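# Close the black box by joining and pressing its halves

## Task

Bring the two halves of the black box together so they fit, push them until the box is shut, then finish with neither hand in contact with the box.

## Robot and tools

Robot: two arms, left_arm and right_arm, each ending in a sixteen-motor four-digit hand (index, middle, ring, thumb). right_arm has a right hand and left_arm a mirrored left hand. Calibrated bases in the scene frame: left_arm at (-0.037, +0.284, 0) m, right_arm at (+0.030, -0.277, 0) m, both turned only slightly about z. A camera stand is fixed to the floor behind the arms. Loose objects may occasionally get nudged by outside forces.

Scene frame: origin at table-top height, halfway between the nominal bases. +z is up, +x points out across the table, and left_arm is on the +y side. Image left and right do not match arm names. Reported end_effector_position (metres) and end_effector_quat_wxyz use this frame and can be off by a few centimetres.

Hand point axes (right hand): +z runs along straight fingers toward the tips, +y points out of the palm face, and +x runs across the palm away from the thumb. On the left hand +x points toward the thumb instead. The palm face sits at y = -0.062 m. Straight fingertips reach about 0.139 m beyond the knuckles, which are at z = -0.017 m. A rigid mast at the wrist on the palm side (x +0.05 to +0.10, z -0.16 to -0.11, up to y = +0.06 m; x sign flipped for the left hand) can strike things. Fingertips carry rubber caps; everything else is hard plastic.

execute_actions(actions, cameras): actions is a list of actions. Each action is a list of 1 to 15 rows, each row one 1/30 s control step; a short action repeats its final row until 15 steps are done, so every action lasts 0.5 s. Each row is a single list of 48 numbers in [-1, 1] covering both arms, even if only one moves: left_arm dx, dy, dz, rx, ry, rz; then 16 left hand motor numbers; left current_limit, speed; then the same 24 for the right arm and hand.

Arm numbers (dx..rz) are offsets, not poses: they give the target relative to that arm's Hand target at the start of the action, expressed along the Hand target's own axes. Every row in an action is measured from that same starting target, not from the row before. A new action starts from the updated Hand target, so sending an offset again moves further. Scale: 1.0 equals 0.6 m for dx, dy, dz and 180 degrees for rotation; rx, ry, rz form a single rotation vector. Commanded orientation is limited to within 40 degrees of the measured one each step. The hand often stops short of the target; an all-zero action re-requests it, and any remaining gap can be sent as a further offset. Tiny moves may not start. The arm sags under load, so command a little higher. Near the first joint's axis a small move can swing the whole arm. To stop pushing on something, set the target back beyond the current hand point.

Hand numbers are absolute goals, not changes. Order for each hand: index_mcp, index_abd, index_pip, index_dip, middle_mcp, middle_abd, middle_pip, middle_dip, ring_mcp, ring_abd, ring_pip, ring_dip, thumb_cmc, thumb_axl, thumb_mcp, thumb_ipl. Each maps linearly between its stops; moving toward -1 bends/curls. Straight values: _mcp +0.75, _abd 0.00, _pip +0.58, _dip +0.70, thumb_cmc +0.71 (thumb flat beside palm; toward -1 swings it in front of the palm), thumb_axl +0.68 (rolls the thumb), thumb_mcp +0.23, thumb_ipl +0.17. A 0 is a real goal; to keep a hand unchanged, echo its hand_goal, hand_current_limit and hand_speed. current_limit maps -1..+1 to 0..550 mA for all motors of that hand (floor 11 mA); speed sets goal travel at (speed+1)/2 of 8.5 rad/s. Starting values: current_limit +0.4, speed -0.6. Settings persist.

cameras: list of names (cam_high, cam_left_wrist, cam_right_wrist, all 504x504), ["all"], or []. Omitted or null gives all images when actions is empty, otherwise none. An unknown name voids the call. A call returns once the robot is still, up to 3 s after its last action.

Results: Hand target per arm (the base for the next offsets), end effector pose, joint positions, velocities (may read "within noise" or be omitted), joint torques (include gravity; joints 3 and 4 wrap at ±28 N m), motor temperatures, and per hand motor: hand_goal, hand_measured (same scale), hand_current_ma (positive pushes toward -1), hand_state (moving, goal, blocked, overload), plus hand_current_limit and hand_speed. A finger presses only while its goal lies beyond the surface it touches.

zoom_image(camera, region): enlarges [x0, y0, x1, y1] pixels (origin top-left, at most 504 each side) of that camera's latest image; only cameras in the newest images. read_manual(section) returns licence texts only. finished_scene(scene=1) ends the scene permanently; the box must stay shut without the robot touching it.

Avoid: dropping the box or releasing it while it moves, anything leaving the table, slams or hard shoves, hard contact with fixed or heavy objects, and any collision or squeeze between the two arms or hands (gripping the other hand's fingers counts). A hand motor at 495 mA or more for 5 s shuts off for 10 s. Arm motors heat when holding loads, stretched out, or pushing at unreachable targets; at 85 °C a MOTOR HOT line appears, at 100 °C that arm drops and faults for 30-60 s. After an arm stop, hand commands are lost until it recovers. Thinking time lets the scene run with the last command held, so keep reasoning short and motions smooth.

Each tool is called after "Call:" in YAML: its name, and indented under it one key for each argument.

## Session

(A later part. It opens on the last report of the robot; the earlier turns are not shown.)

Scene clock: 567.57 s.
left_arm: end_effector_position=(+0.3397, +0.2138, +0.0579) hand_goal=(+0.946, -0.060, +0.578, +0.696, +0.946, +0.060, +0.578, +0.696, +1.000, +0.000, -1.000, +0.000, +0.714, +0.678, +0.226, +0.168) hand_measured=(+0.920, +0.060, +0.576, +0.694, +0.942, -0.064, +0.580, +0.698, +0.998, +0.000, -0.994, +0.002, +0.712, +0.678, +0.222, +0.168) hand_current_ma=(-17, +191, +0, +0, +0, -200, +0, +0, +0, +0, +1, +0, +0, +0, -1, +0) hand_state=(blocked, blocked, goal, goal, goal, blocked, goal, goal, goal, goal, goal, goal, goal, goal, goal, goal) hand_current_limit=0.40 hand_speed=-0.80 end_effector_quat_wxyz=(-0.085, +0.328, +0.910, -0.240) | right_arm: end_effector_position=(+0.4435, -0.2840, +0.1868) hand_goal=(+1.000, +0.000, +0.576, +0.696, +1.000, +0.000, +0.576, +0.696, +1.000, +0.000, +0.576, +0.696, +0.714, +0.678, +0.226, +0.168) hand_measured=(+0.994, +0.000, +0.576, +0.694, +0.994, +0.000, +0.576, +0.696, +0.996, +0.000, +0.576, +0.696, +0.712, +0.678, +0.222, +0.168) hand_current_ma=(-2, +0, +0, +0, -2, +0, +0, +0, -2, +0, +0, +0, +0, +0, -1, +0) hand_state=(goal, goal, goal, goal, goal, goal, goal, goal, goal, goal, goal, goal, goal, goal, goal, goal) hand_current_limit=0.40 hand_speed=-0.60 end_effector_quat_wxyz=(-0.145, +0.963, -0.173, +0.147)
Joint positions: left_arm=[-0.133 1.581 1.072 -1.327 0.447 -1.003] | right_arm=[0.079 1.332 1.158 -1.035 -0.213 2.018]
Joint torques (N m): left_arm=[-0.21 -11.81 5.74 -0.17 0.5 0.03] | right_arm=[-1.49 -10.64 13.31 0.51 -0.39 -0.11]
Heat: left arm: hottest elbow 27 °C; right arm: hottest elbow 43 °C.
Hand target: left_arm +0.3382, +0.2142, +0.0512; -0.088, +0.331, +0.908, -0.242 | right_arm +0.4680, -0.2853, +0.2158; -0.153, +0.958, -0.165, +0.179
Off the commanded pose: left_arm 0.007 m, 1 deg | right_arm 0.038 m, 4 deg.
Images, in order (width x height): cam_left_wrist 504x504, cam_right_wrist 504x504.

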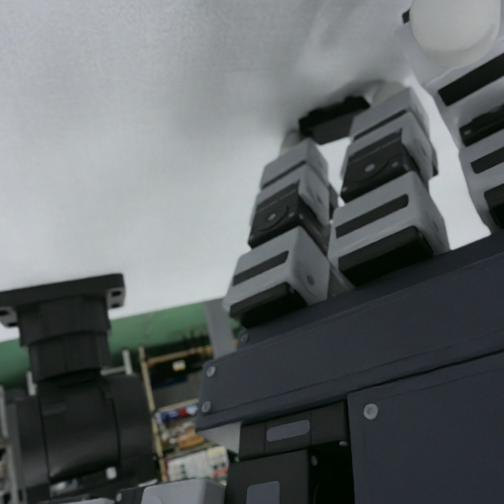

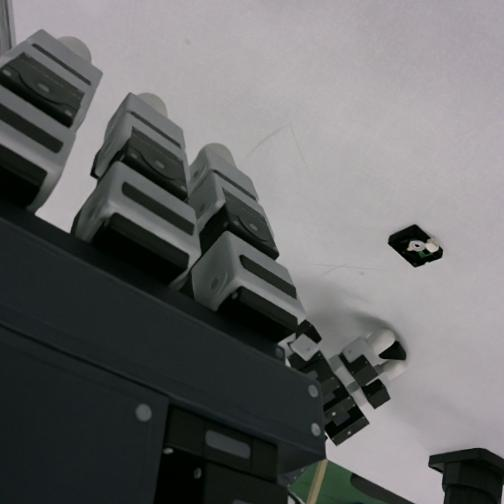

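Call:
execute_actions:
  actions:
    - [[0,0.0041,0.0072,0,0,0,0.945,-0.05,0.577,0.696,0.945,0.05,0.577,0.696,1,0,-1,0,0.714,0.678,0.226,0.168,0.4,-0.8,0,0,0,0,0,0,1,0,0.576,0.696,1,0,0.576,0.696,1,0,0.576,0.696,0.714,0.678,0.226,0.168,0.4,-0.6]]
  cameras: ["cam_left_wrist","cam_right_wrist"]

Call:
zoom_image:
  camera: "cam_left_wrist"
  region: [280, 70, 390, 180]

Call:
zoom_image:
  camera: "cam_right_wrist"
  region: [340, 315, 410, 385]

Scene clock: 571.40 s.
left_arm: end_effector_position=(+0.3407, +0.2137, +0.0561) hand_goal=(+0.946, -0.050, +0.578, +0.696, +0.946, +0.050, +0.578, +0.696, +1.000, +0.000, -1.000, +0.000, +0.714, +0.678, +0.226, +0.168) hand_measured=(+0.936, +0.060, +0.576, +0.694, +0.942, -0.064, +0.580, +0.698, +0.998, +0.000, -0.994, +0.002, +0.712, +0.678, +0.222, +0.168) hand_current_ma=(-3, +163, +0, +0, +0, -171, +0, +0, +0, +0, +1, +0, +0, +0, -1, +0) hand_state=(goal, blocked, goal, goal, goal, blocked, goal, goal, goal, goal, goal, goal, goal, goal, goal, goal) hand_current_limit=0.40 hand_speed=-0.80 end_effector_quat_wxyz=(-0.082, +0.329, +0.910, -0.240) | right_arm: end_effector_position=(+0.4435, -0.2840, +0.1868) hand_goal=(+1.000, +0.000, +0.576, +0.696, +1.000, +0.000, +0.576, +0.696, +1.000, +0.000, +0.576, +0.696, +0.714, +0.678, +0.226, +0.168) hand_measured=(+0.994, +0.000, +0.576, +0.694, +0.994, +0.000, +0.576, +0.696, +0.996, +0.000, +0.576, +0.696, +0.712, +0.678, +0.222, +0.168) hand_current_ma=(-2, +0, +0, +0, -2, +0, +0, +0, -2, +0, +0, +0, +0, +0, -1, +0) hand_state=(goal, goal, goal, goal, goal, goal, goal, goal, goal, goal, goal, goal, goal, goal, goal, goal) hand_current_limit=0.40 hand_speed=-0.60 end_effector_quat_wxyz=(-0.145, +0.963, -0.173, +0.147)
Joint positions: left_arm=[-0.133 1.582 1.069 -1.317 0.447 -1.003] | right_arm=[0.079 1.332 1.158 -1.035 -0.213 2.018]
Joint torques (N m): left_arm=[0.03 -11.28 5.44 -0.09 0.51 0.04] | right_arm=[-1.61 -10.64 13.29 0.51 -0.39 -0.11]
Heat: left arm: hottest elbow 27 °C; right arm: hottest elbow 43 °C.
Hand target: left_arm +0.3383, +0.2142, +0.0463; -0.088, +0.331, +0.908, -0.242 | right_arm +0.4680, -0.2853, +0.2158; -0.153, +0.958, -0.165, +0.179
Off the commanded pose: left_arm 0.010 m, 1 deg | right_arm 0.038 m, 4 deg.
Images, in order (width x height): cam_left_wrist 504x504, cam_right_wrist 504x504.

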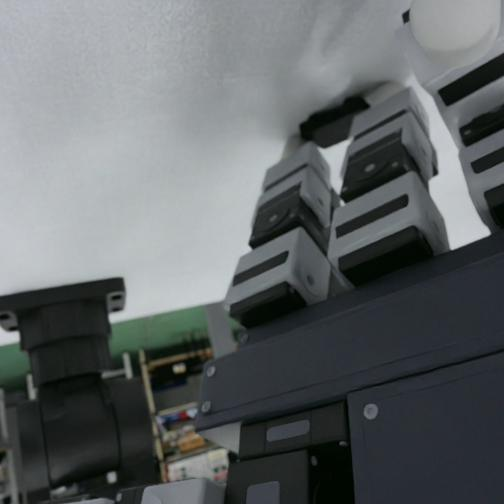

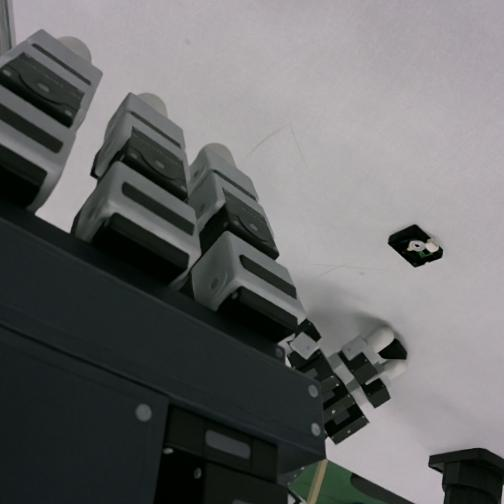

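Scaled by 4.582.

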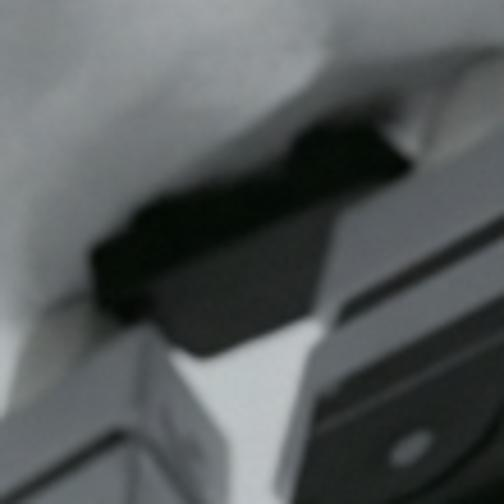

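Scaled by 7.200.

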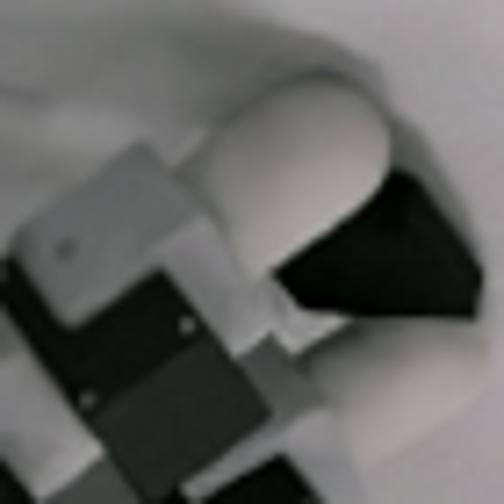

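Call:
execute_actions:
  actions:
    - [[0,-0.0025,-0.0043,0,0,0,0.945,0.0,0.577,0.696,0.945,0.0,0.577,0.696,1,0,-1,0,0.714,0.678,0.226,0.168,0.4,-0.9,0,0,0,0,0,0,1,0,0.576,0.696,1,0,0.576,0.696,1,0,0.576,0.696,0.714,0.678,0.226,0.168,0.4,-0.6]]
    - [[0,0,0,0,0,0,0.945,0.08,0.577,0.696,0.945,-0.08,0.577,0.696,1,0,-1,0,0.714,0.678,0.226,0.168,0.4,-0.93,0,0,0,0,0,0,1,0,0.576,0.696,1,0,0.576,0.696,1,0,0.576,0.696,0.714,0.678,0.226,0.168,0.4,-0.6]]
    - [[0,0,0,0,0,0,0.945,0.14,0.577,0.696,0.945,-0.14,0.577,0.696,1,0,-1,0,0.714,0.678,0.226,0.168,0.4,-0.9,0,0,0,0,0,0,1,0,0.576,0.696,1,0,0.576,0.696,1,0,0.576,0.696,0.714,0.678,0.226,0.168,0.4,-0.6]]
  cameras: ["cam_left_wrist","cam_right_wrist"]

Call:
zoom_image:
  camera: "cam_left_wrist"
  region: [280, 70, 390, 180]

Call:
zoom_image:
  camera: "cam_right_wrist"
  region: [340, 315, 410, 385]

Scene clock: 577.53 s.
left_arm: end_effector_position=(+0.3407, +0.2137, +0.0560) hand_goal=(+0.946, +0.140, +0.578, +0.696, +0.946, -0.140, +0.578, +0.696, +1.000, +0.000, -1.000, +0.000, +0.714, +0.678, +0.226, +0.168) hand_measured=(+0.936, +0.136, +0.576, +0.694, +0.942, -0.134, +0.578, +0.698, +0.998, +0.000, -0.994, +0.002, +0.712, +0.678, +0.222, +0.168) hand_current_ma=(-2, +0, +0, +0, -1, +1, +0, +0, +0, +0, +1, +0, +0, +0, -1, +0) hand_state=(goal, goal, goal, goal, goal, goal, goal, goal, goal, goal, goal, goal, goal, goal, goal, goal) hand_current_limit=0.40 hand_speed=-0.90 end_effector_quat_wxyz=(-0.082, +0.329, +0.910, -0.240) | right_arm: end_effector_position=(+0.4435, -0.2840, +0.1868) hand_goal=(+1.000, +0.000, +0.576, +0.696, +1.000, +0.000, +0.576, +0.696, +1.000, +0.000, +0.576, +0.696, +0.714, +0.678, +0.226, +0.168) hand_measured=(+0.994, +0.000, +0.576, +0.694, +0.994, +0.000, +0.576, +0.696, +0.996, +0.000, +0.576, +0.696, +0.712, +0.678, +0.222, +0.168) hand_current_ma=(-2, +0, +0, +0, -2, +0, +0, +0, -2, +0, +0, +0, +0, +0, -1, +0) hand_state=(goal, goal, goal, goal, goal, goal, goal, goal, goal, goal, goal, goal, goal, goal, goal, goal) hand_current_limit=0.40 hand_speed=-0.60 end_effector_quat_wxyz=(-0.145, +0.963, -0.173, +0.147)
Joint positions: left_arm=[-0.133 1.583 1.069 -1.317 0.447 -1.003] | right_arm=[0.079 1.332 1.158 -1.035 -0.213 2.018]
Joint torques (N m): left_arm=[-0.15 -11.63 5.81 -0.28 0.51 0.03] | right_arm=[-1.49 -10.58 13.31 0.51 -0.39 -0.11]
Heat: left arm: hottest elbow 27 °C; right arm: hottest elbow 43 °C.
Hand target: left_arm +0.3383, +0.2142, +0.0493; -0.088, +0.331, +0.908, -0.242 | right_arm +0.4680, -0.2853, +0.2158; -0.153, +0.958, -0.165, +0.179
Off the commanded pose: left_arm 0.007 m, 1 deg | right_arm 0.038 m, 4 deg.
Images, in order (width x height): cam_left_wrist 504x504, cam_right_wrist 504x504.

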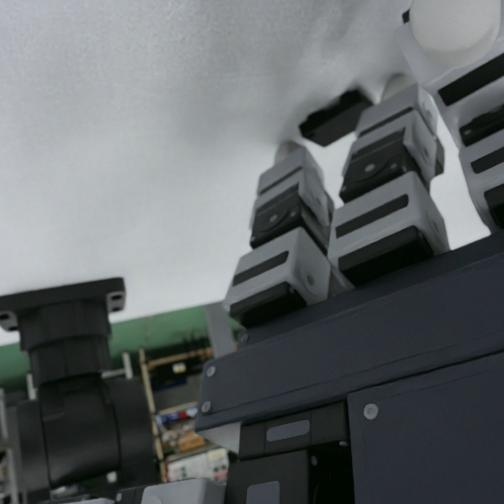

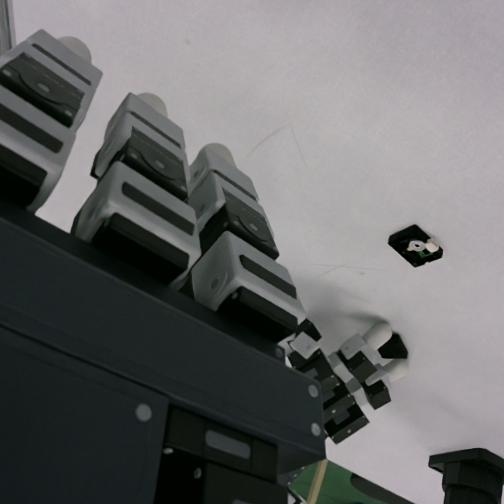

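Scaled by 4.582.

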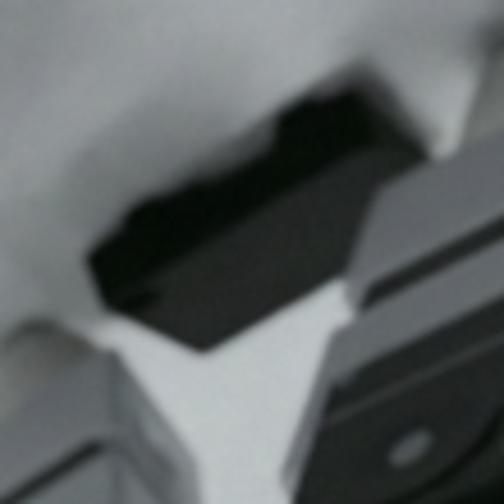

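Scaled by 7.200.

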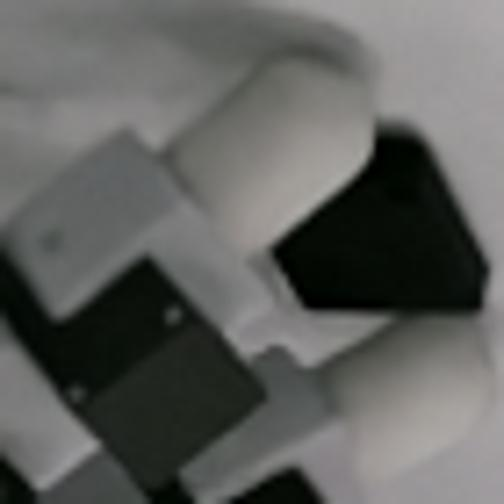

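Call:
execute_actions:
  actions:
    - [[0,0.026,-0.0957,0,0,0,0.945,0.14,0.577,0.696,0.945,-0.14,0.577,0.696,1,0,-1,0,0.714,0.678,0.226,0.168,0.4,-0.8,0,0,0,0,0,0,1,0,0.576,0.696,1,0,0.576,0.696,1,0,0.576,0.696,0.714,0.678,0.226,0.168,0.4,-0.6]]
    - [[0,-0.0361,-0.0631,-0.089,0,0,0.945,0.14,0.577,0.696,0.945,-0.14,0.577,0.696,1,0,-1,0,0.714,0.678,0.226,0.168,0.4,-0.8,0,0,0,0,0,0,1,0,0.576,0.696,1,0,0.576,0.696,1,0,0.576,0.696,0.714,0.678,0.226,0.168,0.4,-0.6]]
    - [[-0.0082,-0.0904,0.0225,0,0,0,0.945,0.14,0.577,0.696,0.945,-0.14,0.577,0.696,1,0,-1,0,0.714,0.678,0.226,0.168,0.4,-0.8,0,0,0,0,0,0,1,0,0.576,0.696,1,0,0.576,0.696,1,0,0.576,0.696,0.714,0.678,0.226,0.168,0.4,-0.6]]
  cameras: ["all"]

Call:
zoom_image:
  camera: "cam_left_wrist"
  region: [260, 30, 420, 190]

Call:
zoom_image:
  camera: "cam_right_wrist"
  region: [350, 300, 430, 380]

Scene clock: 589.60 s.
left_arm: end_effector_position=(+0.3347, +0.2000, +0.1327) hand_goal=(+0.946, +0.140, +0.578, +0.696, +0.946, -0.140, +0.578, +0.696, +1.000, +0.000, -1.000, +0.000, +0.714, +0.678, +0.226, +0.168) hand_measured=(+0.938, +0.138, +0.576, +0.694, +0.940, -0.138, +0.578, +0.698, +0.998, +0.000, -0.994, +0.002, +0.712, +0.678, +0.222, +0.168) hand_current_ma=(-2, +0, +0, +0, -1, +0, +0, +0, +0, +0, +1, +0, +0, +0, -1, +0) hand_state=(goal, goal, goal, goal, goal, goal, goal, goal, goal, goal, goal, goal, goal, goal, goal, goal) hand_current_limit=0.40 hand_speed=-0.80 end_effector_quat_wxyz=(-0.048, +0.343, +0.931, -0.114) | right_arm: end_effector_position=(+0.4435, -0.2840, +0.1868) hand_goal=(+1.000, +0.000, +0.576, +0.696, +1.000, +0.000, +0.576, +0.696, +1.000, +0.000, +0.576, +0.696, +0.714, +0.678, +0.226, +0.168) hand_measured=(+0.994, +0.000, +0.576, +0.694, +0.994, +0.000, +0.576, +0.696, +0.996, +0.000, +0.576, +0.696, +0.712, +0.678, +0.222, +0.168) hand_current_ma=(-2, +0, +0, +0, -2, +0, +0, +0, -2, +0, +0, +0, +0, +0, -1, +0) hand_state=(goal, goal, goal, goal, goal, goal, goal, goal, goal, goal, goal, goal, goal, goal, goal, goal) hand_current_limit=0.40 hand_speed=-0.60 end_effector_quat_wxyz=(-0.145, +0.963, -0.173, +0.147)
Joint positions: left_arm=[-0.29 1.419 1.1 -1.351 0.228 -1.196] | right_arm=[0.079 1.332 1.158 -1.035 -0.213 2.018]
Joint torques (N m): left_arm=[-0.21 -12.1 6.84 0.12 0.2 -0.17] | right_arm=[-1.55 -10.58 13.3 0.53 -0.39 -0.11]
Heat: left arm: hottest elbow 27 °C; right arm: hottest elbow 43 °C.
Hand target: left_arm +0.3333, +0.2005, +0.1349; -0.041, +0.340, +0.933, -0.113 | right_arm +0.4680, -0.2853, +0.2158; -0.153, +0.958, -0.165, +0.179
Off the commanded pose: left_arm 0.003 m, 1 deg | right_arm 0.038 m, 4 deg.

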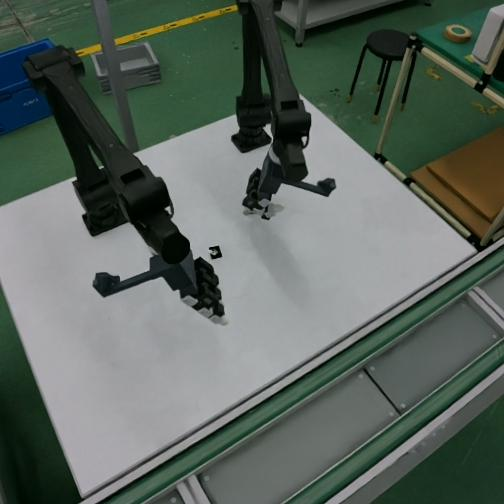

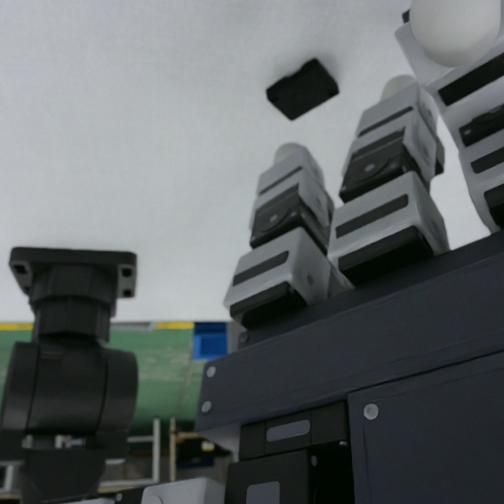

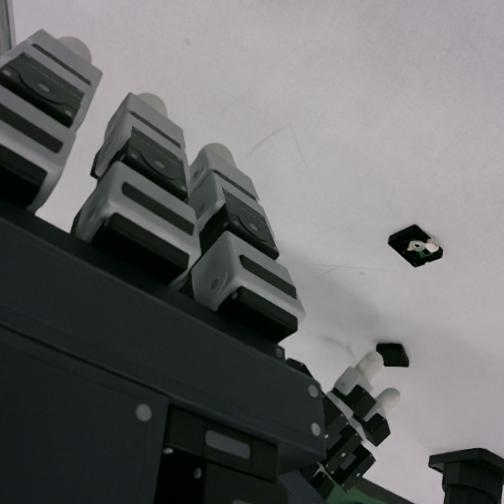

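Scaled by 3.150.

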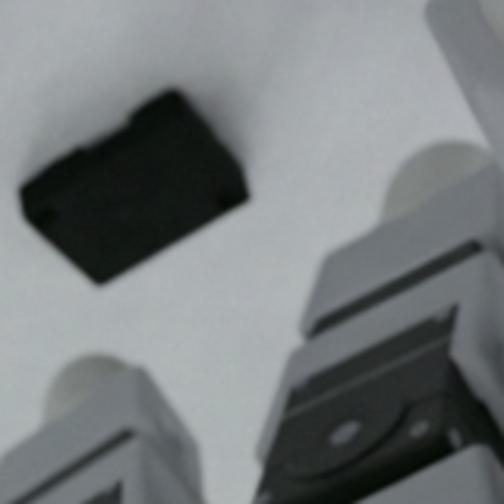

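Scaled by 6.300.

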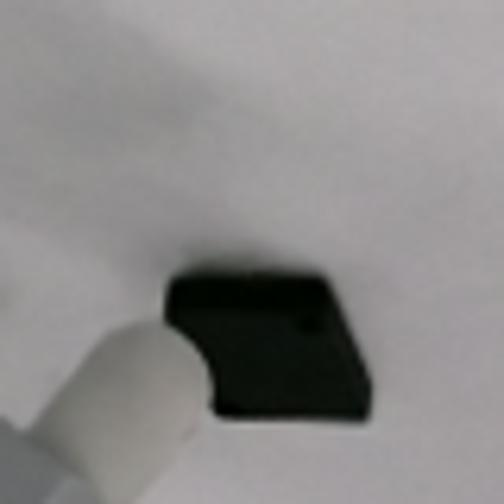

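Call:
execute_actions:
  actions:
    - [[0.0155,0.0008,0.0375,0,0,0.022,0.945,0.16,0.577,0.696,0.945,-0.16,0.577,0.696,1,0,-1,0,0.714,0.678,0.226,0.168,0.4,-0.8,0,0,0,0,0,0,1,0,0.576,0.696,1,0,0.576,0.696,1,0,0.576,0.696,0.714,0.678,0.226,0.168,0.4,-0.6]]
  cameras: ["all"]

Call:
zoom_image:
  camera: "cam_left_wrist"
  region: [260, 30, 420, 190]

Call:
zoom_image:
  camera: "cam_high"
  region: [215, 180, 275, 240]

Scene clock: 614.47 s.
left_arm: end_effector_position=(+0.3229, +0.2038, +0.1108) hand_goal=(+0.946, +0.160, +0.578, +0.696, +0.946, -0.160, +0.578, +0.696, +1.000, +0.000, -1.000, +0.000, +0.714, +0.678, +0.226, +0.168) hand_measured=(+0.938, +0.156, +0.576, +0.694, +0.940, -0.156, +0.578, +0.698, +0.998, +0.000, -0.994, +0.002, +0.712, +0.678, +0.222, +0.168) hand_current_ma=(-2, +0, +0, +0, -1, +0, +0, +0, +0, +0, +1, +0, +0, +0, -1, +0) hand_state=(goal, goal, goal, goal, goal, goal, goal, goal, goal, goal, goal, goal, goal, goal, goal, goal) hand_current_limit=0.40 hand_speed=-0.80 end_effector_quat_wxyz=(-0.045, +0.364, +0.923, -0.115) | right_arm: end_effector_position=(+0.4435, -0.2840, +0.1868) hand_goal=(+1.000, +0.000, +0.576, +0.696, +1.000, +0.000, +0.576, +0.696, +1.000, +0.000, +0.576, +0.696, +0.714, +0.678, +0.226, +0.168) hand_measured=(+0.994, +0.000, +0.576, +0.694, +0.994, +0.000, +0.576, +0.696, +0.996, +0.000, +0.576, +0.696, +0.712, +0.678, +0.222, +0.168) hand_current_ma=(-2, +0, +0, +0, -2, +0, +0, +0, -2, +0, +0, +0, +0, +0, -1, +0) hand_state=(goal, goal, goal, goal, goal, goal, goal, goal, goal, goal, goal, goal, goal, goal, goal, goal) hand_current_limit=0.40 hand_speed=-0.60 end_effector_quat_wxyz=(-0.145, +0.963, -0.173, +0.147)
Joint positions: left_arm=[-0.29 1.398 1.017 -1.291 0.227 -1.151] | right_arm=[0.079 1.332 1.158 -1.035 -0.213 2.018]
Joint torques (N m): left_arm=[-0.44 -11.75 6.61 0.1 0.21 0.08] | right_arm=[-1.49 -10.58 13.3 0.51 -0.4 -0.11]
Motor temperatures (°C): left_arm=[23 26 27 24 22 21] | right_arm=[24 24 44 22 24 24]
Heat: left arm: hottest elbow 27 °C; right arm: hottest elbow 44 °C.
Hand target: left_arm +0.3230, +0.2027, +0.1129; -0.037, +0.371, +0.921, -0.114 | right_arm +0.4680, -0.2853, +0.2158; -0.153, +0.958, -0.165, +0.179
Off the commanded pose: left_arm 0.002 m, 1 deg | right_arm 0.038 m, 4 deg.

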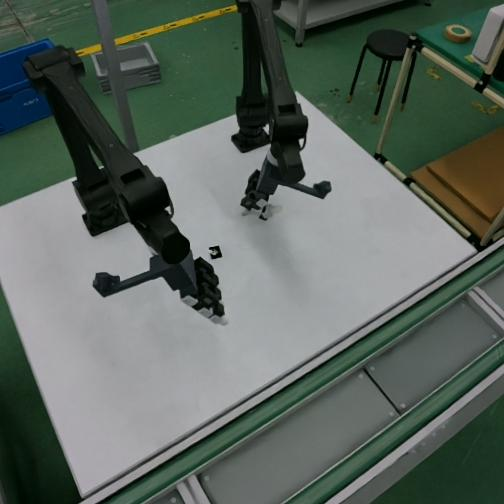

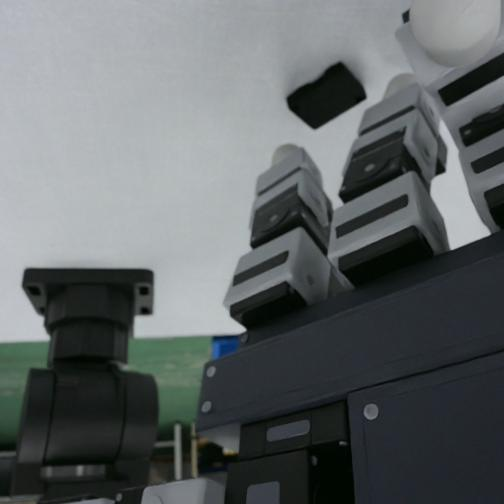

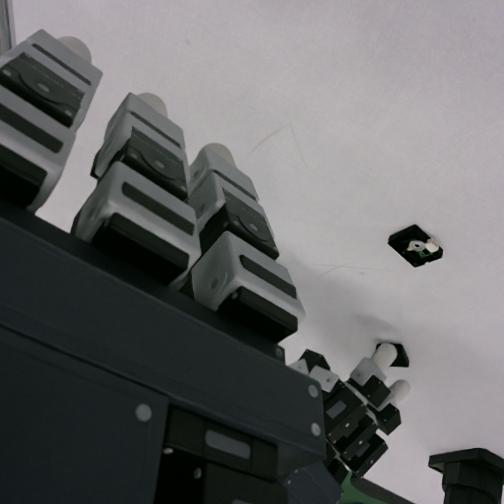

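Scaled by 3.150.

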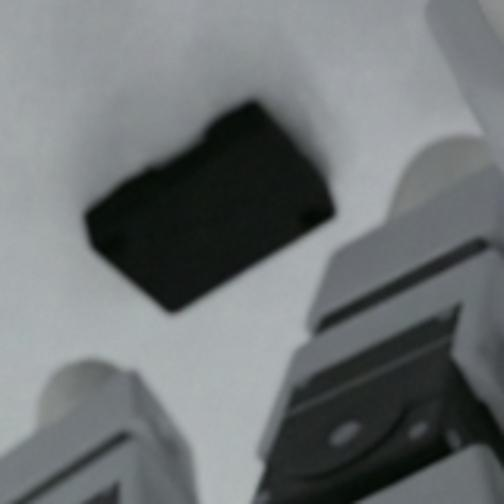

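Scaled by 8.400.

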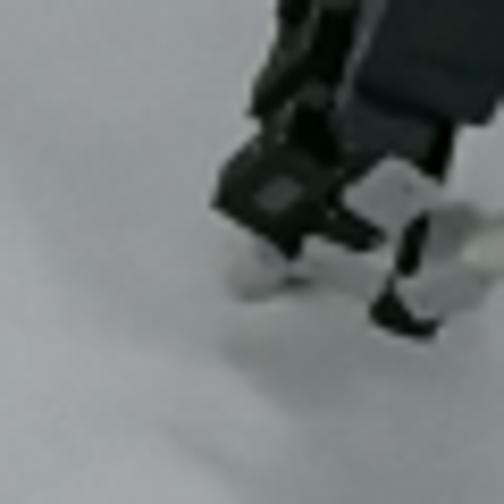

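Call:
execute_actions:
  actions:
    - [[0.0027,0.0112,0.0077,0,0,0,0.945,0.14,0.577,0.696,0.945,-0.14,0.577,0.696,1,0,-1,0,0.714,0.678,0.226,0.168,0.4,-0.8,0,0,0,0,0,0,1,0,0.576,0.696,1,0,0.576,0.696,1,0,0.576,0.696,0.714,0.678,0.226,0.168,0.4,-0.6]]
    - [[0,0.0061,0.0242,0,0,0,0.945,0.13,0.577,0.696,0.945,-0.13,0.577,0.696,1,0,-1,0,0.714,0.678,0.226,0.168,0.4,-0.8,0,0,0,0,0,0,1,0,0.576,0.696,1,0,0.576,0.696,1,0,0.576,0.696,0.714,0.678,0.226,0.168,0.4,-0.6]]
  cameras: ["all"]

Call:
zoom_image:
  camera: "cam_left_wrist"
  region: [260, 30, 420, 190]

Call:
zoom_image:
  camera: "cam_right_wrist"
  region: [350, 300, 430, 380]

Scene clock: 638.97 s.
left_arm: end_effector_position=(+0.3255, +0.2032, +0.0983) hand_goal=(+0.946, +0.130, +0.578, +0.696, +0.946, -0.130, +0.578, +0.696, +1.000, +0.000, -1.000, +0.000, +0.714, +0.678, +0.226, +0.168) hand_measured=(+0.938, +0.132, +0.576, +0.694, +0.940, -0.132, +0.578, +0.698, +0.998, +0.000, -0.994, +0.002, +0.712, +0.678, +0.222, +0.168) hand_current_ma=(-2, +0, +0, +0, -1, +0, +0, +0, +0, +0, +1, +0, +0, +0, -1, +0) hand_state=(goal, goal, goal, goal, goal, goal, goal, goal, goal, goal, goal, goal, goal, goal, goal, goal) hand_current_limit=0.40 hand_speed=-0.80 end_effector_quat_wxyz=(-0.034, +0.372, +0.920, -0.114) | right_arm: end_effector_position=(+0.4435, -0.2840, +0.1868) hand_goal=(+1.000, +0.000, +0.576, +0.696, +1.000, +0.000, +0.576, +0.696, +1.000, +0.000, +0.576, +0.696, +0.714, +0.678, +0.226, +0.168) hand_measured=(+0.994, +0.000, +0.576, +0.694, +0.994, +0.000, +0.576, +0.696, +0.996, +0.000, +0.576, +0.696, +0.712, +0.678, +0.222, +0.168) hand_current_ma=(-2, +0, +0, +0, -2, +0, +0, +0, -2, +0, +0, +0, +0, +0, -1, +0) hand_state=(goal, goal, goal, goal, goal, goal, goal, goal, goal, goal, goal, goal, goal, goal, goal, goal) hand_current_limit=0.40 hand_speed=-0.60 end_effector_quat_wxyz=(-0.145, +0.963, -0.173, +0.147)
Joint positions: left_arm=[-0.289 1.4 0.985 -1.235 0.226 -1.135] | right_arm=[0.079 1.332 1.158 -1.035 -0.213 2.018]
Joint torques (N m): left_arm=[0.67 -9.7 6.5 0.16 0.21 0.06] | right_arm=[-1.44 -10.58 13.29 0.53 -0.39 -0.11]
Heat: left arm: hottest shoulder 27 °C; right arm: hottest elbow 44 °C.
Hand target: left_arm +0.3259, +0.2075, +0.0919; -0.037, +0.372, +0.921, -0.114 | right_arm +0.4680, -0.2853, +0.2158; -0.153, +0.958, -0.165, +0.179
Off the commanded pose: left_arm 0.008 m, 0 deg | right_arm 0.038 m, 4 deg.

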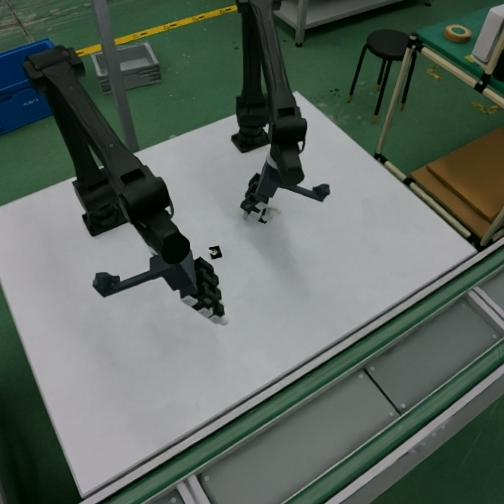

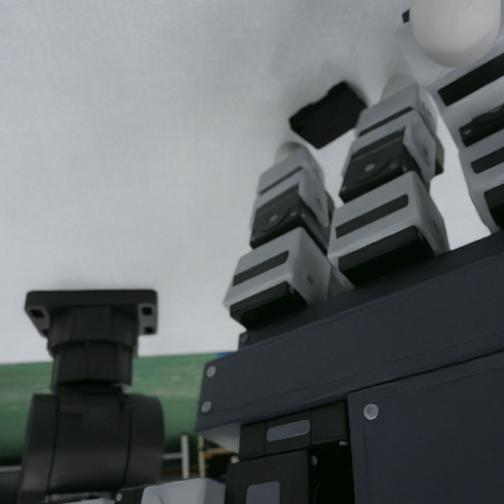

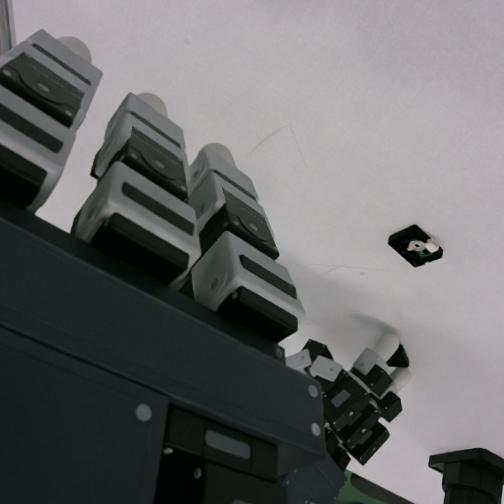

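Scaled by 3.150.

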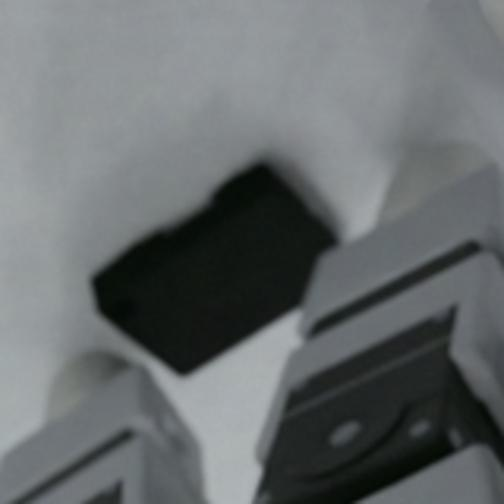

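Scaled by 6.300.

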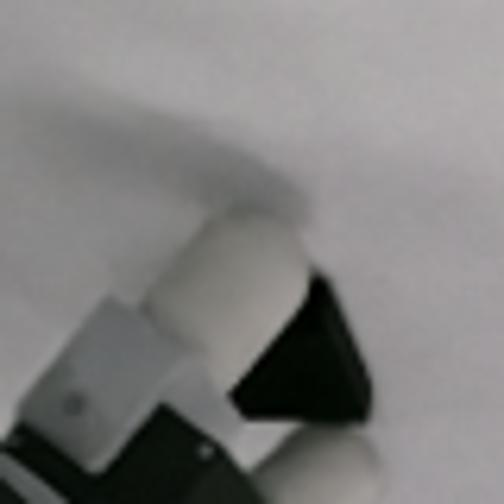

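Call:
execute_actions:
  actions:
    - [[0.005,0.0073,0.0085,0,0,0,0.945,0.13,0.577,0.696,0.945,-0.13,0.577,0.696,1,0,-1,0,0.714,0.678,0.226,0.168,0.4,-0.8,0,0,0,0,0,0,1,0,0.576,0.696,1,0,0.576,0.696,1,0,0.576,0.696,0.714,0.678,0.226,0.168,0.4,-0.6]]
  cameras: ["cam_left_wrist","cam_right_wrist"]

Call:
zoom_image:
  camera: "cam_left_wrist"
  region: [260, 30, 420, 190]

Call:
zoom_image:
  camera: "cam_right_wrist"
  region: [350, 300, 430, 380]

Scene clock: 644.97 s.
left_arm: end_effector_position=(+0.3268, +0.2070, +0.0950) hand_goal=(+0.946, +0.130, +0.578, +0.696, +0.946, -0.130, +0.578, +0.696, +1.000, +0.000, -1.000, +0.000, +0.714, +0.678, +0.226, +0.168) hand_measured=(+0.946, +0.130, +0.578, +0.696, +0.944, -0.132, +0.578, +0.698, +0.998, +0.000, -0.994, +0.002, +0.712, +0.678, +0.222, +0.168) hand_current_ma=(+0, +0, +0, +0, +0, +0, +0, +0, +0, +0, +1, +0, +0, +0, -1, +0) hand_state=(goal, goal, goal, goal, goal, goal, goal, goal, goal, goal, goal, goal, goal, goal, goal, goal) hand_current_limit=0.40 hand_speed=-0.80 end_effector_quat_wxyz=(-0.031, +0.372, +0.921, -0.115) | right_arm: end_effector_position=(+0.4435, -0.2840, +0.1868) hand_goal=(+1.000, +0.000, +0.576, +0.696, +1.000, +0.000, +0.576, +0.696, +1.000, +0.000, +0.576, +0.696, +0.714, +0.678, +0.226, +0.168) hand_measured=(+0.994, +0.000, +0.576, +0.694, +0.994, +0.000, +0.576, +0.696, +0.996, +0.000, +0.576, +0.696, +0.712, +0.678, +0.222, +0.168) hand_current_ma=(-2, +0, +0, +0, -2, +0, +0, +0, -2, +0, +0, +0, +0, +0, -1, +0) hand_state=(goal, goal, goal, goal, goal, goal, goal, goal, goal, goal, goal, goal, goal, goal, goal, goal) hand_current_limit=0.40 hand_speed=-0.60 end_effector_quat_wxyz=(-0.145, +0.963, -0.173, +0.147)
Joint positions: left_arm=[-0.278 1.401 0.977 -1.223 0.226 -1.125] | right_arm=[0.079 1.332 1.158 -1.035 -0.213 2.018]
Joint torques (N m): left_arm=[0.67 -9.29 6 0.27 0.19 0.06] | right_arm=[-1.44 -10.58 13.31 0.51 -0.39 -0.11]
Heat: left arm: hottest elbow 27 °C; right arm: hottest elbow 44 °C.
Hand target: left_arm +0.3258, +0.2118, +0.0856; -0.038, +0.372, +0.921, -0.114 | right_arm +0.4680, -0.2853, +0.2158; -0.153, +0.958, -0.165, +0.179
Off the commanded pose: left_arm 0.010 m, 1 deg | right_arm 0.038 m, 4 deg.
Images, in order (width x height): cam_left_wrist 504x504, cam_right_wrist 504x504.

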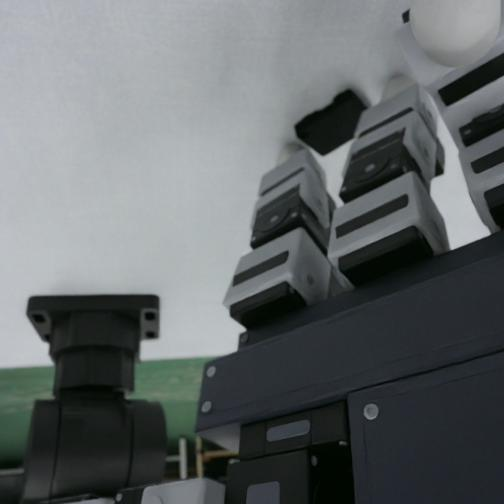

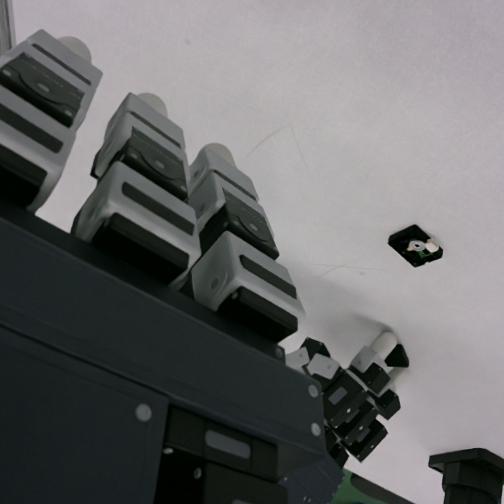

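Scaled by 3.150.

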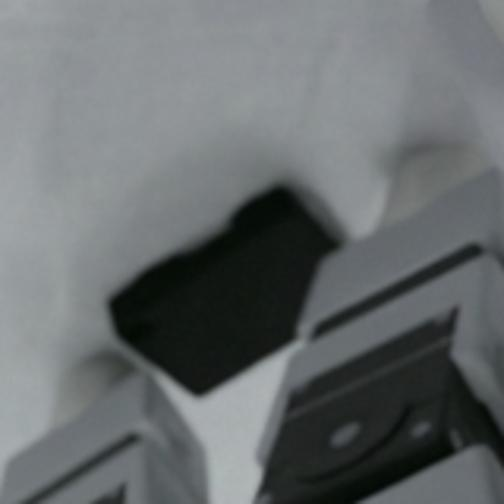

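Scaled by 6.300.

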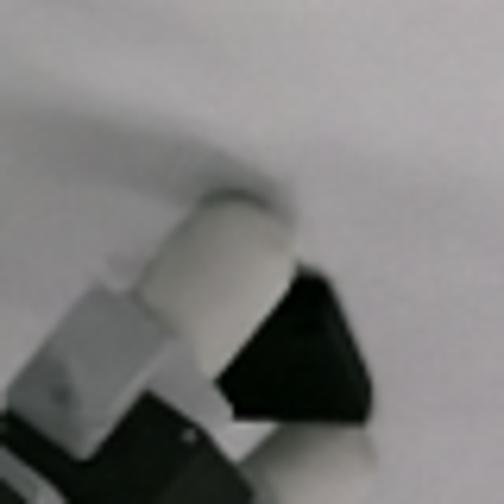

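Call:
execute_actions:
  actions:
    - [[0.002,0.0055,-0.001,0,0,0,0.945,0.1,0.577,0.696,0.945,-0.1,0.577,0.696,1,0,-1,0,0.714,0.678,0.226,0.168,0.4,-0.8,0,0,0,0,0,0,1,0,0.576,0.696,1,0,0.576,0.696,1,0,0.576,0.696,0.714,0.678,0.226,0.168,0.4,-0.6]]
    - [[0,0,0,0,0,0,0.945,0.02,0.577,0.696,0.945,-0.02,0.577,0.696,1,0,-1,0,0.714,0.678,0.226,0.168,0.4,-0.85,0,0,0,0,0,0,1,0,0.576,0.696,1,0,0.576,0.696,1,0,0.576,0.696,0.714,0.678,0.226,0.168,0.4,-0.6]]
    - [[0,0,0,0,0,0,0.945,-0.05,0.577,0.696,0.945,0.05,0.577,0.696,1,0,-1,0,0.714,0.678,0.226,0.168,0.4,-0.85,0,0,0,0,0,0,1,0,0.576,0.696,1,0,0.576,0.696,1,0,0.576,0.696,0.714,0.678,0.226,0.168,0.4,-0.6]]
  cameras: ["cam_left_wrist","cam_right_wrist"]

Call:
zoom_image:
  camera: "cam_left_wrist"
  region: [260, 30, 420, 190]

Call:
zoom_image:
  camera: "cam_right_wrist"
  region: [350, 300, 430, 380]

Scene clock: 654.27 s.
left_arm: end_effector_position=(+0.3282, +0.2098, +0.0948) hand_goal=(+0.946, -0.050, +0.578, +0.696, +0.946, +0.050, +0.578, +0.696, +1.000, +0.000, -1.000, +0.000, +0.714, +0.678, +0.226, +0.168) hand_measured=(+0.950, +0.062, +0.582, +0.698, +0.948, -0.060, +0.580, +0.698, +0.998, +0.000, -0.994, +0.002, +0.712, +0.678, +0.222, +0.168) hand_current_ma=(+1, +168, +0, +0, +0, -161, +0, +0, +0, +0, +1, +0, +0, +0, -1, +0) hand_state=(goal, blocked, goal, goal, goal, blocked, goal, goal, goal, goal, goal, goal, goal, goal, goal, goal) hand_current_limit=0.40 hand_speed=-0.85 end_effector_quat_wxyz=(-0.031, +0.372, +0.920, -0.115) | right_arm: end_effector_position=(+0.4435, -0.2840, +0.1868) hand_goal=(+1.000, +0.000, +0.576, +0.696, +1.000, +0.000, +0.576, +0.696, +1.000, +0.000, +0.576, +0.696, +0.714, +0.678, +0.226, +0.168) hand_measured=(+0.994, +0.000, +0.576, +0.694, +0.994, +0.000, +0.576, +0.696, +0.996, +0.000, +0.576, +0.696, +0.712, +0.678, +0.222, +0.168) hand_current_ma=(-2, +0, +0, +0, -2, +0, +0, +0, -2, +0, +0, +0, +0, +0, -1, +0) hand_state=(goal, goal, goal, goal, goal, goal, goal, goal, goal, goal, goal, goal, goal, goal, goal, goal) hand_current_limit=0.40 hand_speed=-0.60 end_effector_quat_wxyz=(-0.145, +0.963, -0.173, +0.147)
Joint positions: left_arm=[-0.269 1.401 0.977 -1.223 0.226 -1.115] | right_arm=[0.079 1.332 1.158 -1.035 -0.213 2.018]
Joint torques (N m): left_arm=[0.67 -9.52 6.08 0.24 0.15 0.06] | right_arm=[-1.44 -10.58 13.29 0.53 -0.4 -0.11]
Heat: left arm: hottest elbow 27 °C; right arm: hottest elbow 44 °C.
Hand target: left_arm +0.3272, +0.2150, +0.0855; -0.037, +0.372, +0.921, -0.114 | right_arm +0.4680, -0.2853, +0.2158; -0.153, +0.958, -0.165, +0.179
Off the commanded pose: left_arm 0.011 m, 1 deg | right_arm 0.038 m, 4 deg.
Images, in order (width x height): cam_left_wrist 504x504, cam_right_wrist 504x504.

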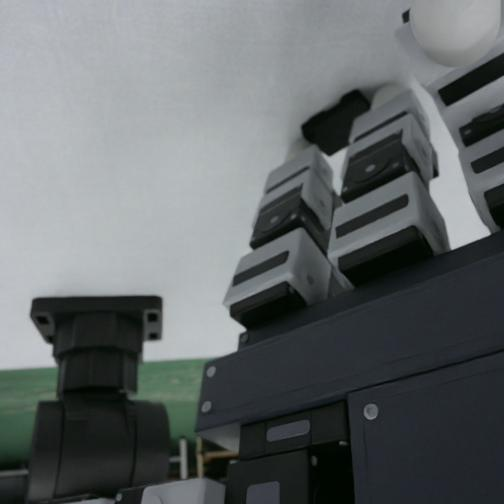

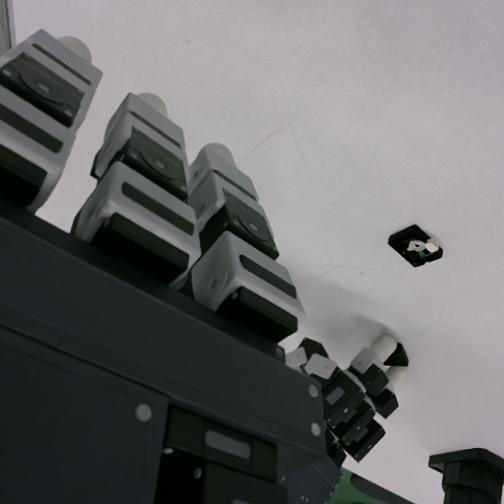

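Scaled by 3.150.

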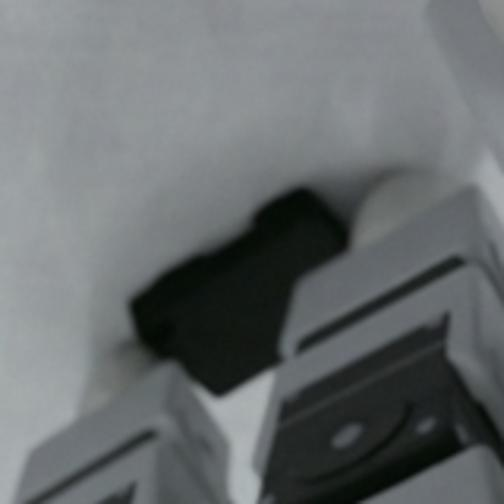

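Scaled by 6.300.

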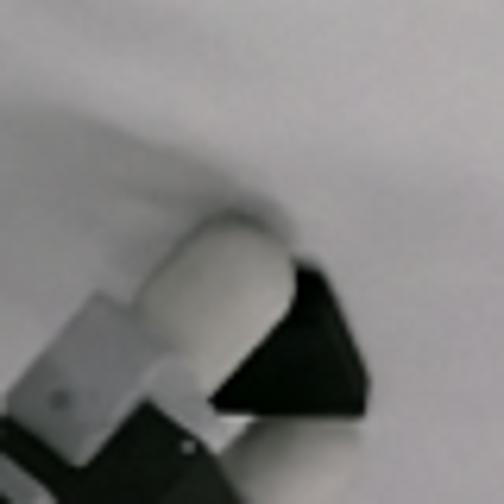

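Call:
execute_actions:
  actions:
    - [[0,-0.0161,-0.0647,0,0,0,0.945,-0.06,0.577,0.696,0.945,0.06,0.577,0.696,1,0,-1,0,0.714,0.678,0.226,0.168,0.4,-0.8,0.08,0.15,-0.08,0,0,0,1,0,0.576,0.696,1,0,0.576,0.696,1,0,0.576,0.696,0.714,0.678,0.226,0.168,0.4,-0.6]]
    - [[0,-0.0161,-0.0647,0,0,0,0.945,-0.06,0.577,0.696,0.945,0.06,0.577,0.696,1,0,-1,0,0.714,0.678,0.226,0.168,0.4,-0.8,0.08,0.15,-0.08,0,0,0,1,0,0.576,0.696,1,0,0.576,0.696,1,0,0.576,0.696,0.714,0.678,0.226,0.168,0.4,-0.6]]
  cameras: ["cam_left_wrist","cam_right_wrist","cam_high"]

Call:
zoom_image:
  camera: "cam_left_wrist"
  region: [260, 30, 420, 190]

Scene clock: 675.77 s.
left_arm: end_effector_position=(+0.3098, +0.2170, +0.1484) hand_goal=(+0.946, -0.060, +0.578, +0.696, +0.946, +0.060, +0.578, +0.696, +1.000, +0.000, -1.000, +0.000, +0.714, +0.678, +0.226, +0.168) hand_measured=(+0.940, +0.060, +0.578, +0.698, +0.944, -0.060, +0.580, +0.698, +0.998, +0.000, -0.994, +0.002, +0.712, +0.678, +0.222, +0.168) hand_current_ma=(-1, +187, +0, +0, +0, -189, +0, +0, +0, +0, +1, +0, +0, +0, -1, +0) hand_state=(goal, blocked, goal, goal, goal, blocked, goal, goal, goal, goal, goal, goal, goal, goal, goal, goal) hand_current_limit=0.40 hand_speed=-0.80 end_effector_quat_wxyz=(-0.057, +0.370, +0.920, -0.115) | right_arm: end_effector_position=(+0.4482, -0.4964, +0.2361) hand_goal=(+1.000, +0.000, +0.576, +0.696, +1.000, +0.000, +0.576, +0.696, +1.000, +0.000, +0.576, +0.696, +0.714, +0.678, +0.226, +0.168) hand_measured=(+0.994, +0.000, +0.576, +0.694, +0.992, +0.000, +0.576, +0.696, +0.994, +0.000, +0.576, +0.696, +0.712, +0.678, +0.222, +0.168) hand_current_ma=(-3, +0, +0, +0, -4, +0, +0, +0, -3, +0, +0, +0, -1, +0, -1, +0) hand_state=(goal, goal, goal, goal, goal, goal, goal, goal, goal, goal, goal, goal, goal, goal, goal, goal) hand_current_limit=0.40 hand_speed=-0.60 end_effector_quat_wxyz=(-0.160, +0.959, -0.180, +0.151)
Joint positions: left_arm=[-0.268 1.335 1.06 -1.425 0.222 -1.113] | right_arm=[-0.428 1.469 1.435 -1.318 -0.389 1.529]
Joint torques (N m): left_arm=[0.56 -9.7 12 -0.59 0.25 0.06] | right_arm=[-0.91 -12.34 13.42 -0.09 -0.54 -0.11]
Heat: left arm: hottest elbow 27 °C; right arm: hottest elbow 45 °C.
Hand target: left_arm +0.3262, +0.2156, +0.1656; -0.037, +0.372, +0.921, -0.114 | right_arm +0.4678, -0.5053, +0.2658; -0.153, +0.958, -0.165, +0.179
Off the commanded pose: left_arm 0.024 m, 2 deg | right_arm 0.037 m, 4 deg.

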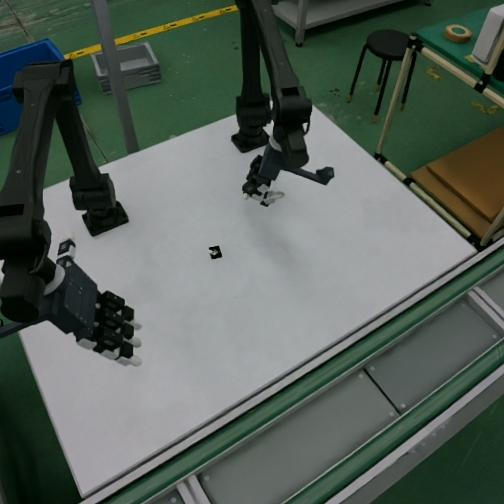

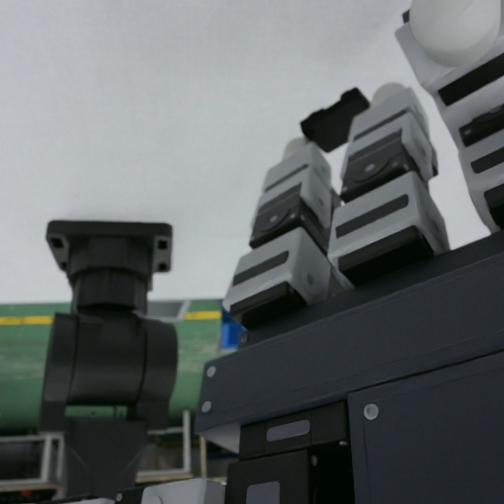

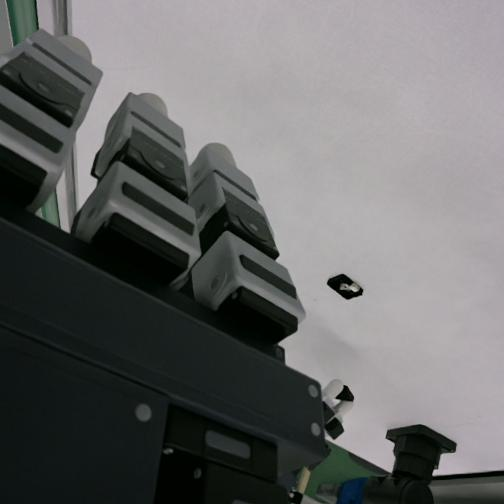

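Scaled by 3.150.

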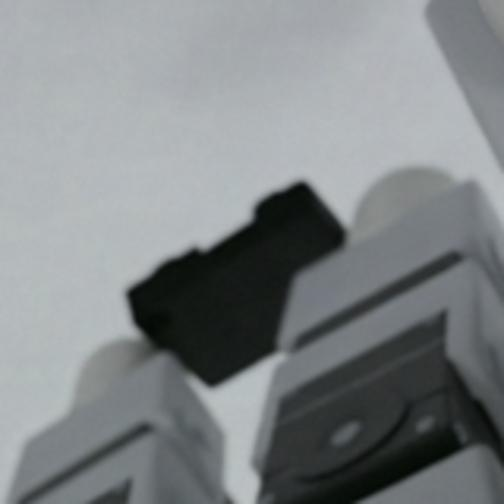

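Call:
execute_actions:
  actions:
    - [[-0.0748,-0.1056,0.0263,0,0.0422,0.1692,0.945,-0.06,0.577,0.696,0.945,0.06,0.577,0.696,1,0,-1,0,0.714,0.678,0.226,0.168,0.4,-0.8,0,0,0,0,0,0,1,0,0.576,0.696,1,0,0.576,0.696,1,0,0.576,0.696,0.714,0.678,0.226,0.168,0.4,-0.6]]
    - [[-0.1205,-0.0522,0.0130,0,0.0422,0.1692,0.945,-0.06,0.577,0.696,0.945,0.06,0.577,0.696,1,0,-1,0,0.714,0.678,0.226,0.168,0.4,-0.8,0,0,0,0,0,0,1,0,0.576,0.696,1,0,0.576,0.696,1,0,0.576,0.696,0.714,0.678,0.226,0.168,0.4,-0.6]]
    - [[-0.131,0.0163,-0.0041,0,0.0422,0.1692,0.945,-0.06,0.577,0.696,0.945,0.06,0.577,0.696,1,0,-1,0,0.714,0.678,0.226,0.168,0.4,-0.8,0,0,0,0,0,0,1,0,0.576,0.696,1,0,0.576,0.696,1,0,0.576,0.696,0.714,0.678,0.226,0.168,0.4,-0.6]]
  cameras: ["cam_left_wrist","cam_high"]

Scene clock: 682.37 s.
left_arm: end_effector_position=(+0.2729, -0.0089, +0.1506) hand_goal=(+0.946, -0.060, +0.578, +0.696, +0.946, +0.060, +0.578, +0.696, +1.000, +0.000, -1.000, +0.000, +0.714, +0.678, +0.226, +0.168) hand_measured=(+0.938, +0.060, +0.578, +0.698, +0.942, -0.060, +0.578, +0.698, +0.998, +0.000, -0.994, +0.002, +0.712, +0.678, +0.222, +0.168) hand_current_ma=(-2, +187, +0, +0, -1, -189, +0, +0, +0, +0, +1, +0, +0, +0, -1, +0) hand_state=(goal, blocked, goal, goal, goal, blocked, goal, goal, goal, goal, goal, goal, goal, goal, goal, goal) hand_current_limit=0.40 hand_speed=-0.80 end_effector_quat_wxyz=(-0.122, +0.925, +0.356, -0.042) | right_arm: end_effector_position=(+0.4493, -0.4970, +0.2383) hand_goal=(+1.000, +0.000, +0.576, +0.696, +1.000, +0.000, +0.576, +0.696, +1.000, +0.000, +0.576, +0.696, +0.714, +0.678, +0.226, +0.168) hand_measured=(+0.994, +0.000, +0.576, +0.694, +0.992, +0.000, +0.576, +0.696, +0.994, +0.000, +0.576, +0.696, +0.712, +0.678, +0.222, +0.168) hand_current_ma=(-3, +0, +0, +0, -4, +0, +0, +0, -3, +0, +0, +0, -1, +0, -1, +0) hand_state=(goal, goal, goal, goal, goal, goal, goal, goal, goal, goal, goal, goal, goal, goal, goal, goal) hand_current_limit=0.40 hand_speed=-0.60 end_effector_quat_wxyz=(-0.159, +0.959, -0.178, +0.152)
Joint positions: left_arm=[-0.76 1.437 1.162 -1.554 -0.015 0.021] | right_arm=[-0.428 1.471 1.442 -1.323 -0.389 1.527]
Joint torques (N m): left_arm=[0.73 -10.46 12.21 -0.81 0.01 0.05] | right_arm=[-0.91 -12.22 13.24 -0.06 -0.57 -0.11]
Heat: left arm: hottest elbow 27 °C; right arm: hottest elbow 46 °C.
Hand target: left_arm +0.2876, -0.0189, +0.1668; -0.108, +0.927, +0.356, -0.039 | right_arm +0.4678, -0.5053, +0.2658; -0.153, +0.958, -0.165, +0.179
Off the commanded pose: left_arm 0.024 m, 2 deg | right_arm 0.034 m, 4 deg.
Images, in order (width x height): cam_high 504x504, cam_left_wrist 504x504.

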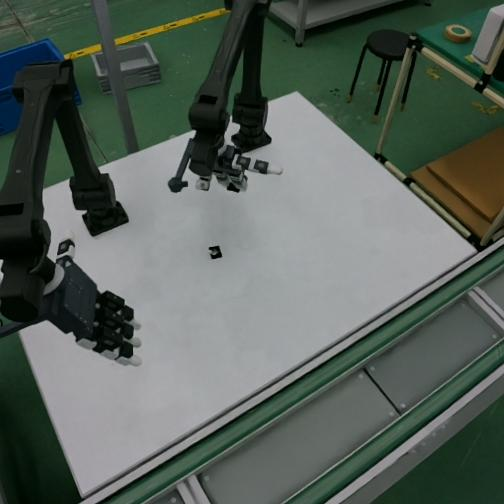

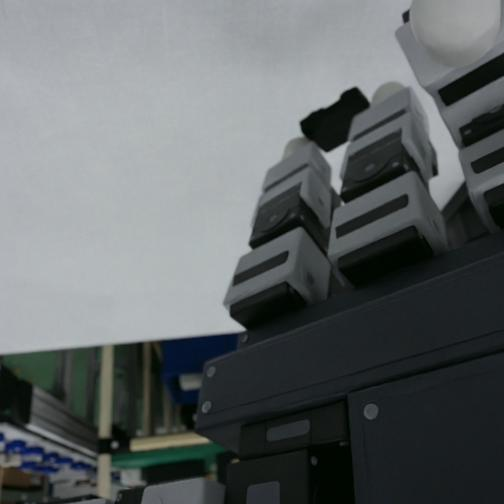

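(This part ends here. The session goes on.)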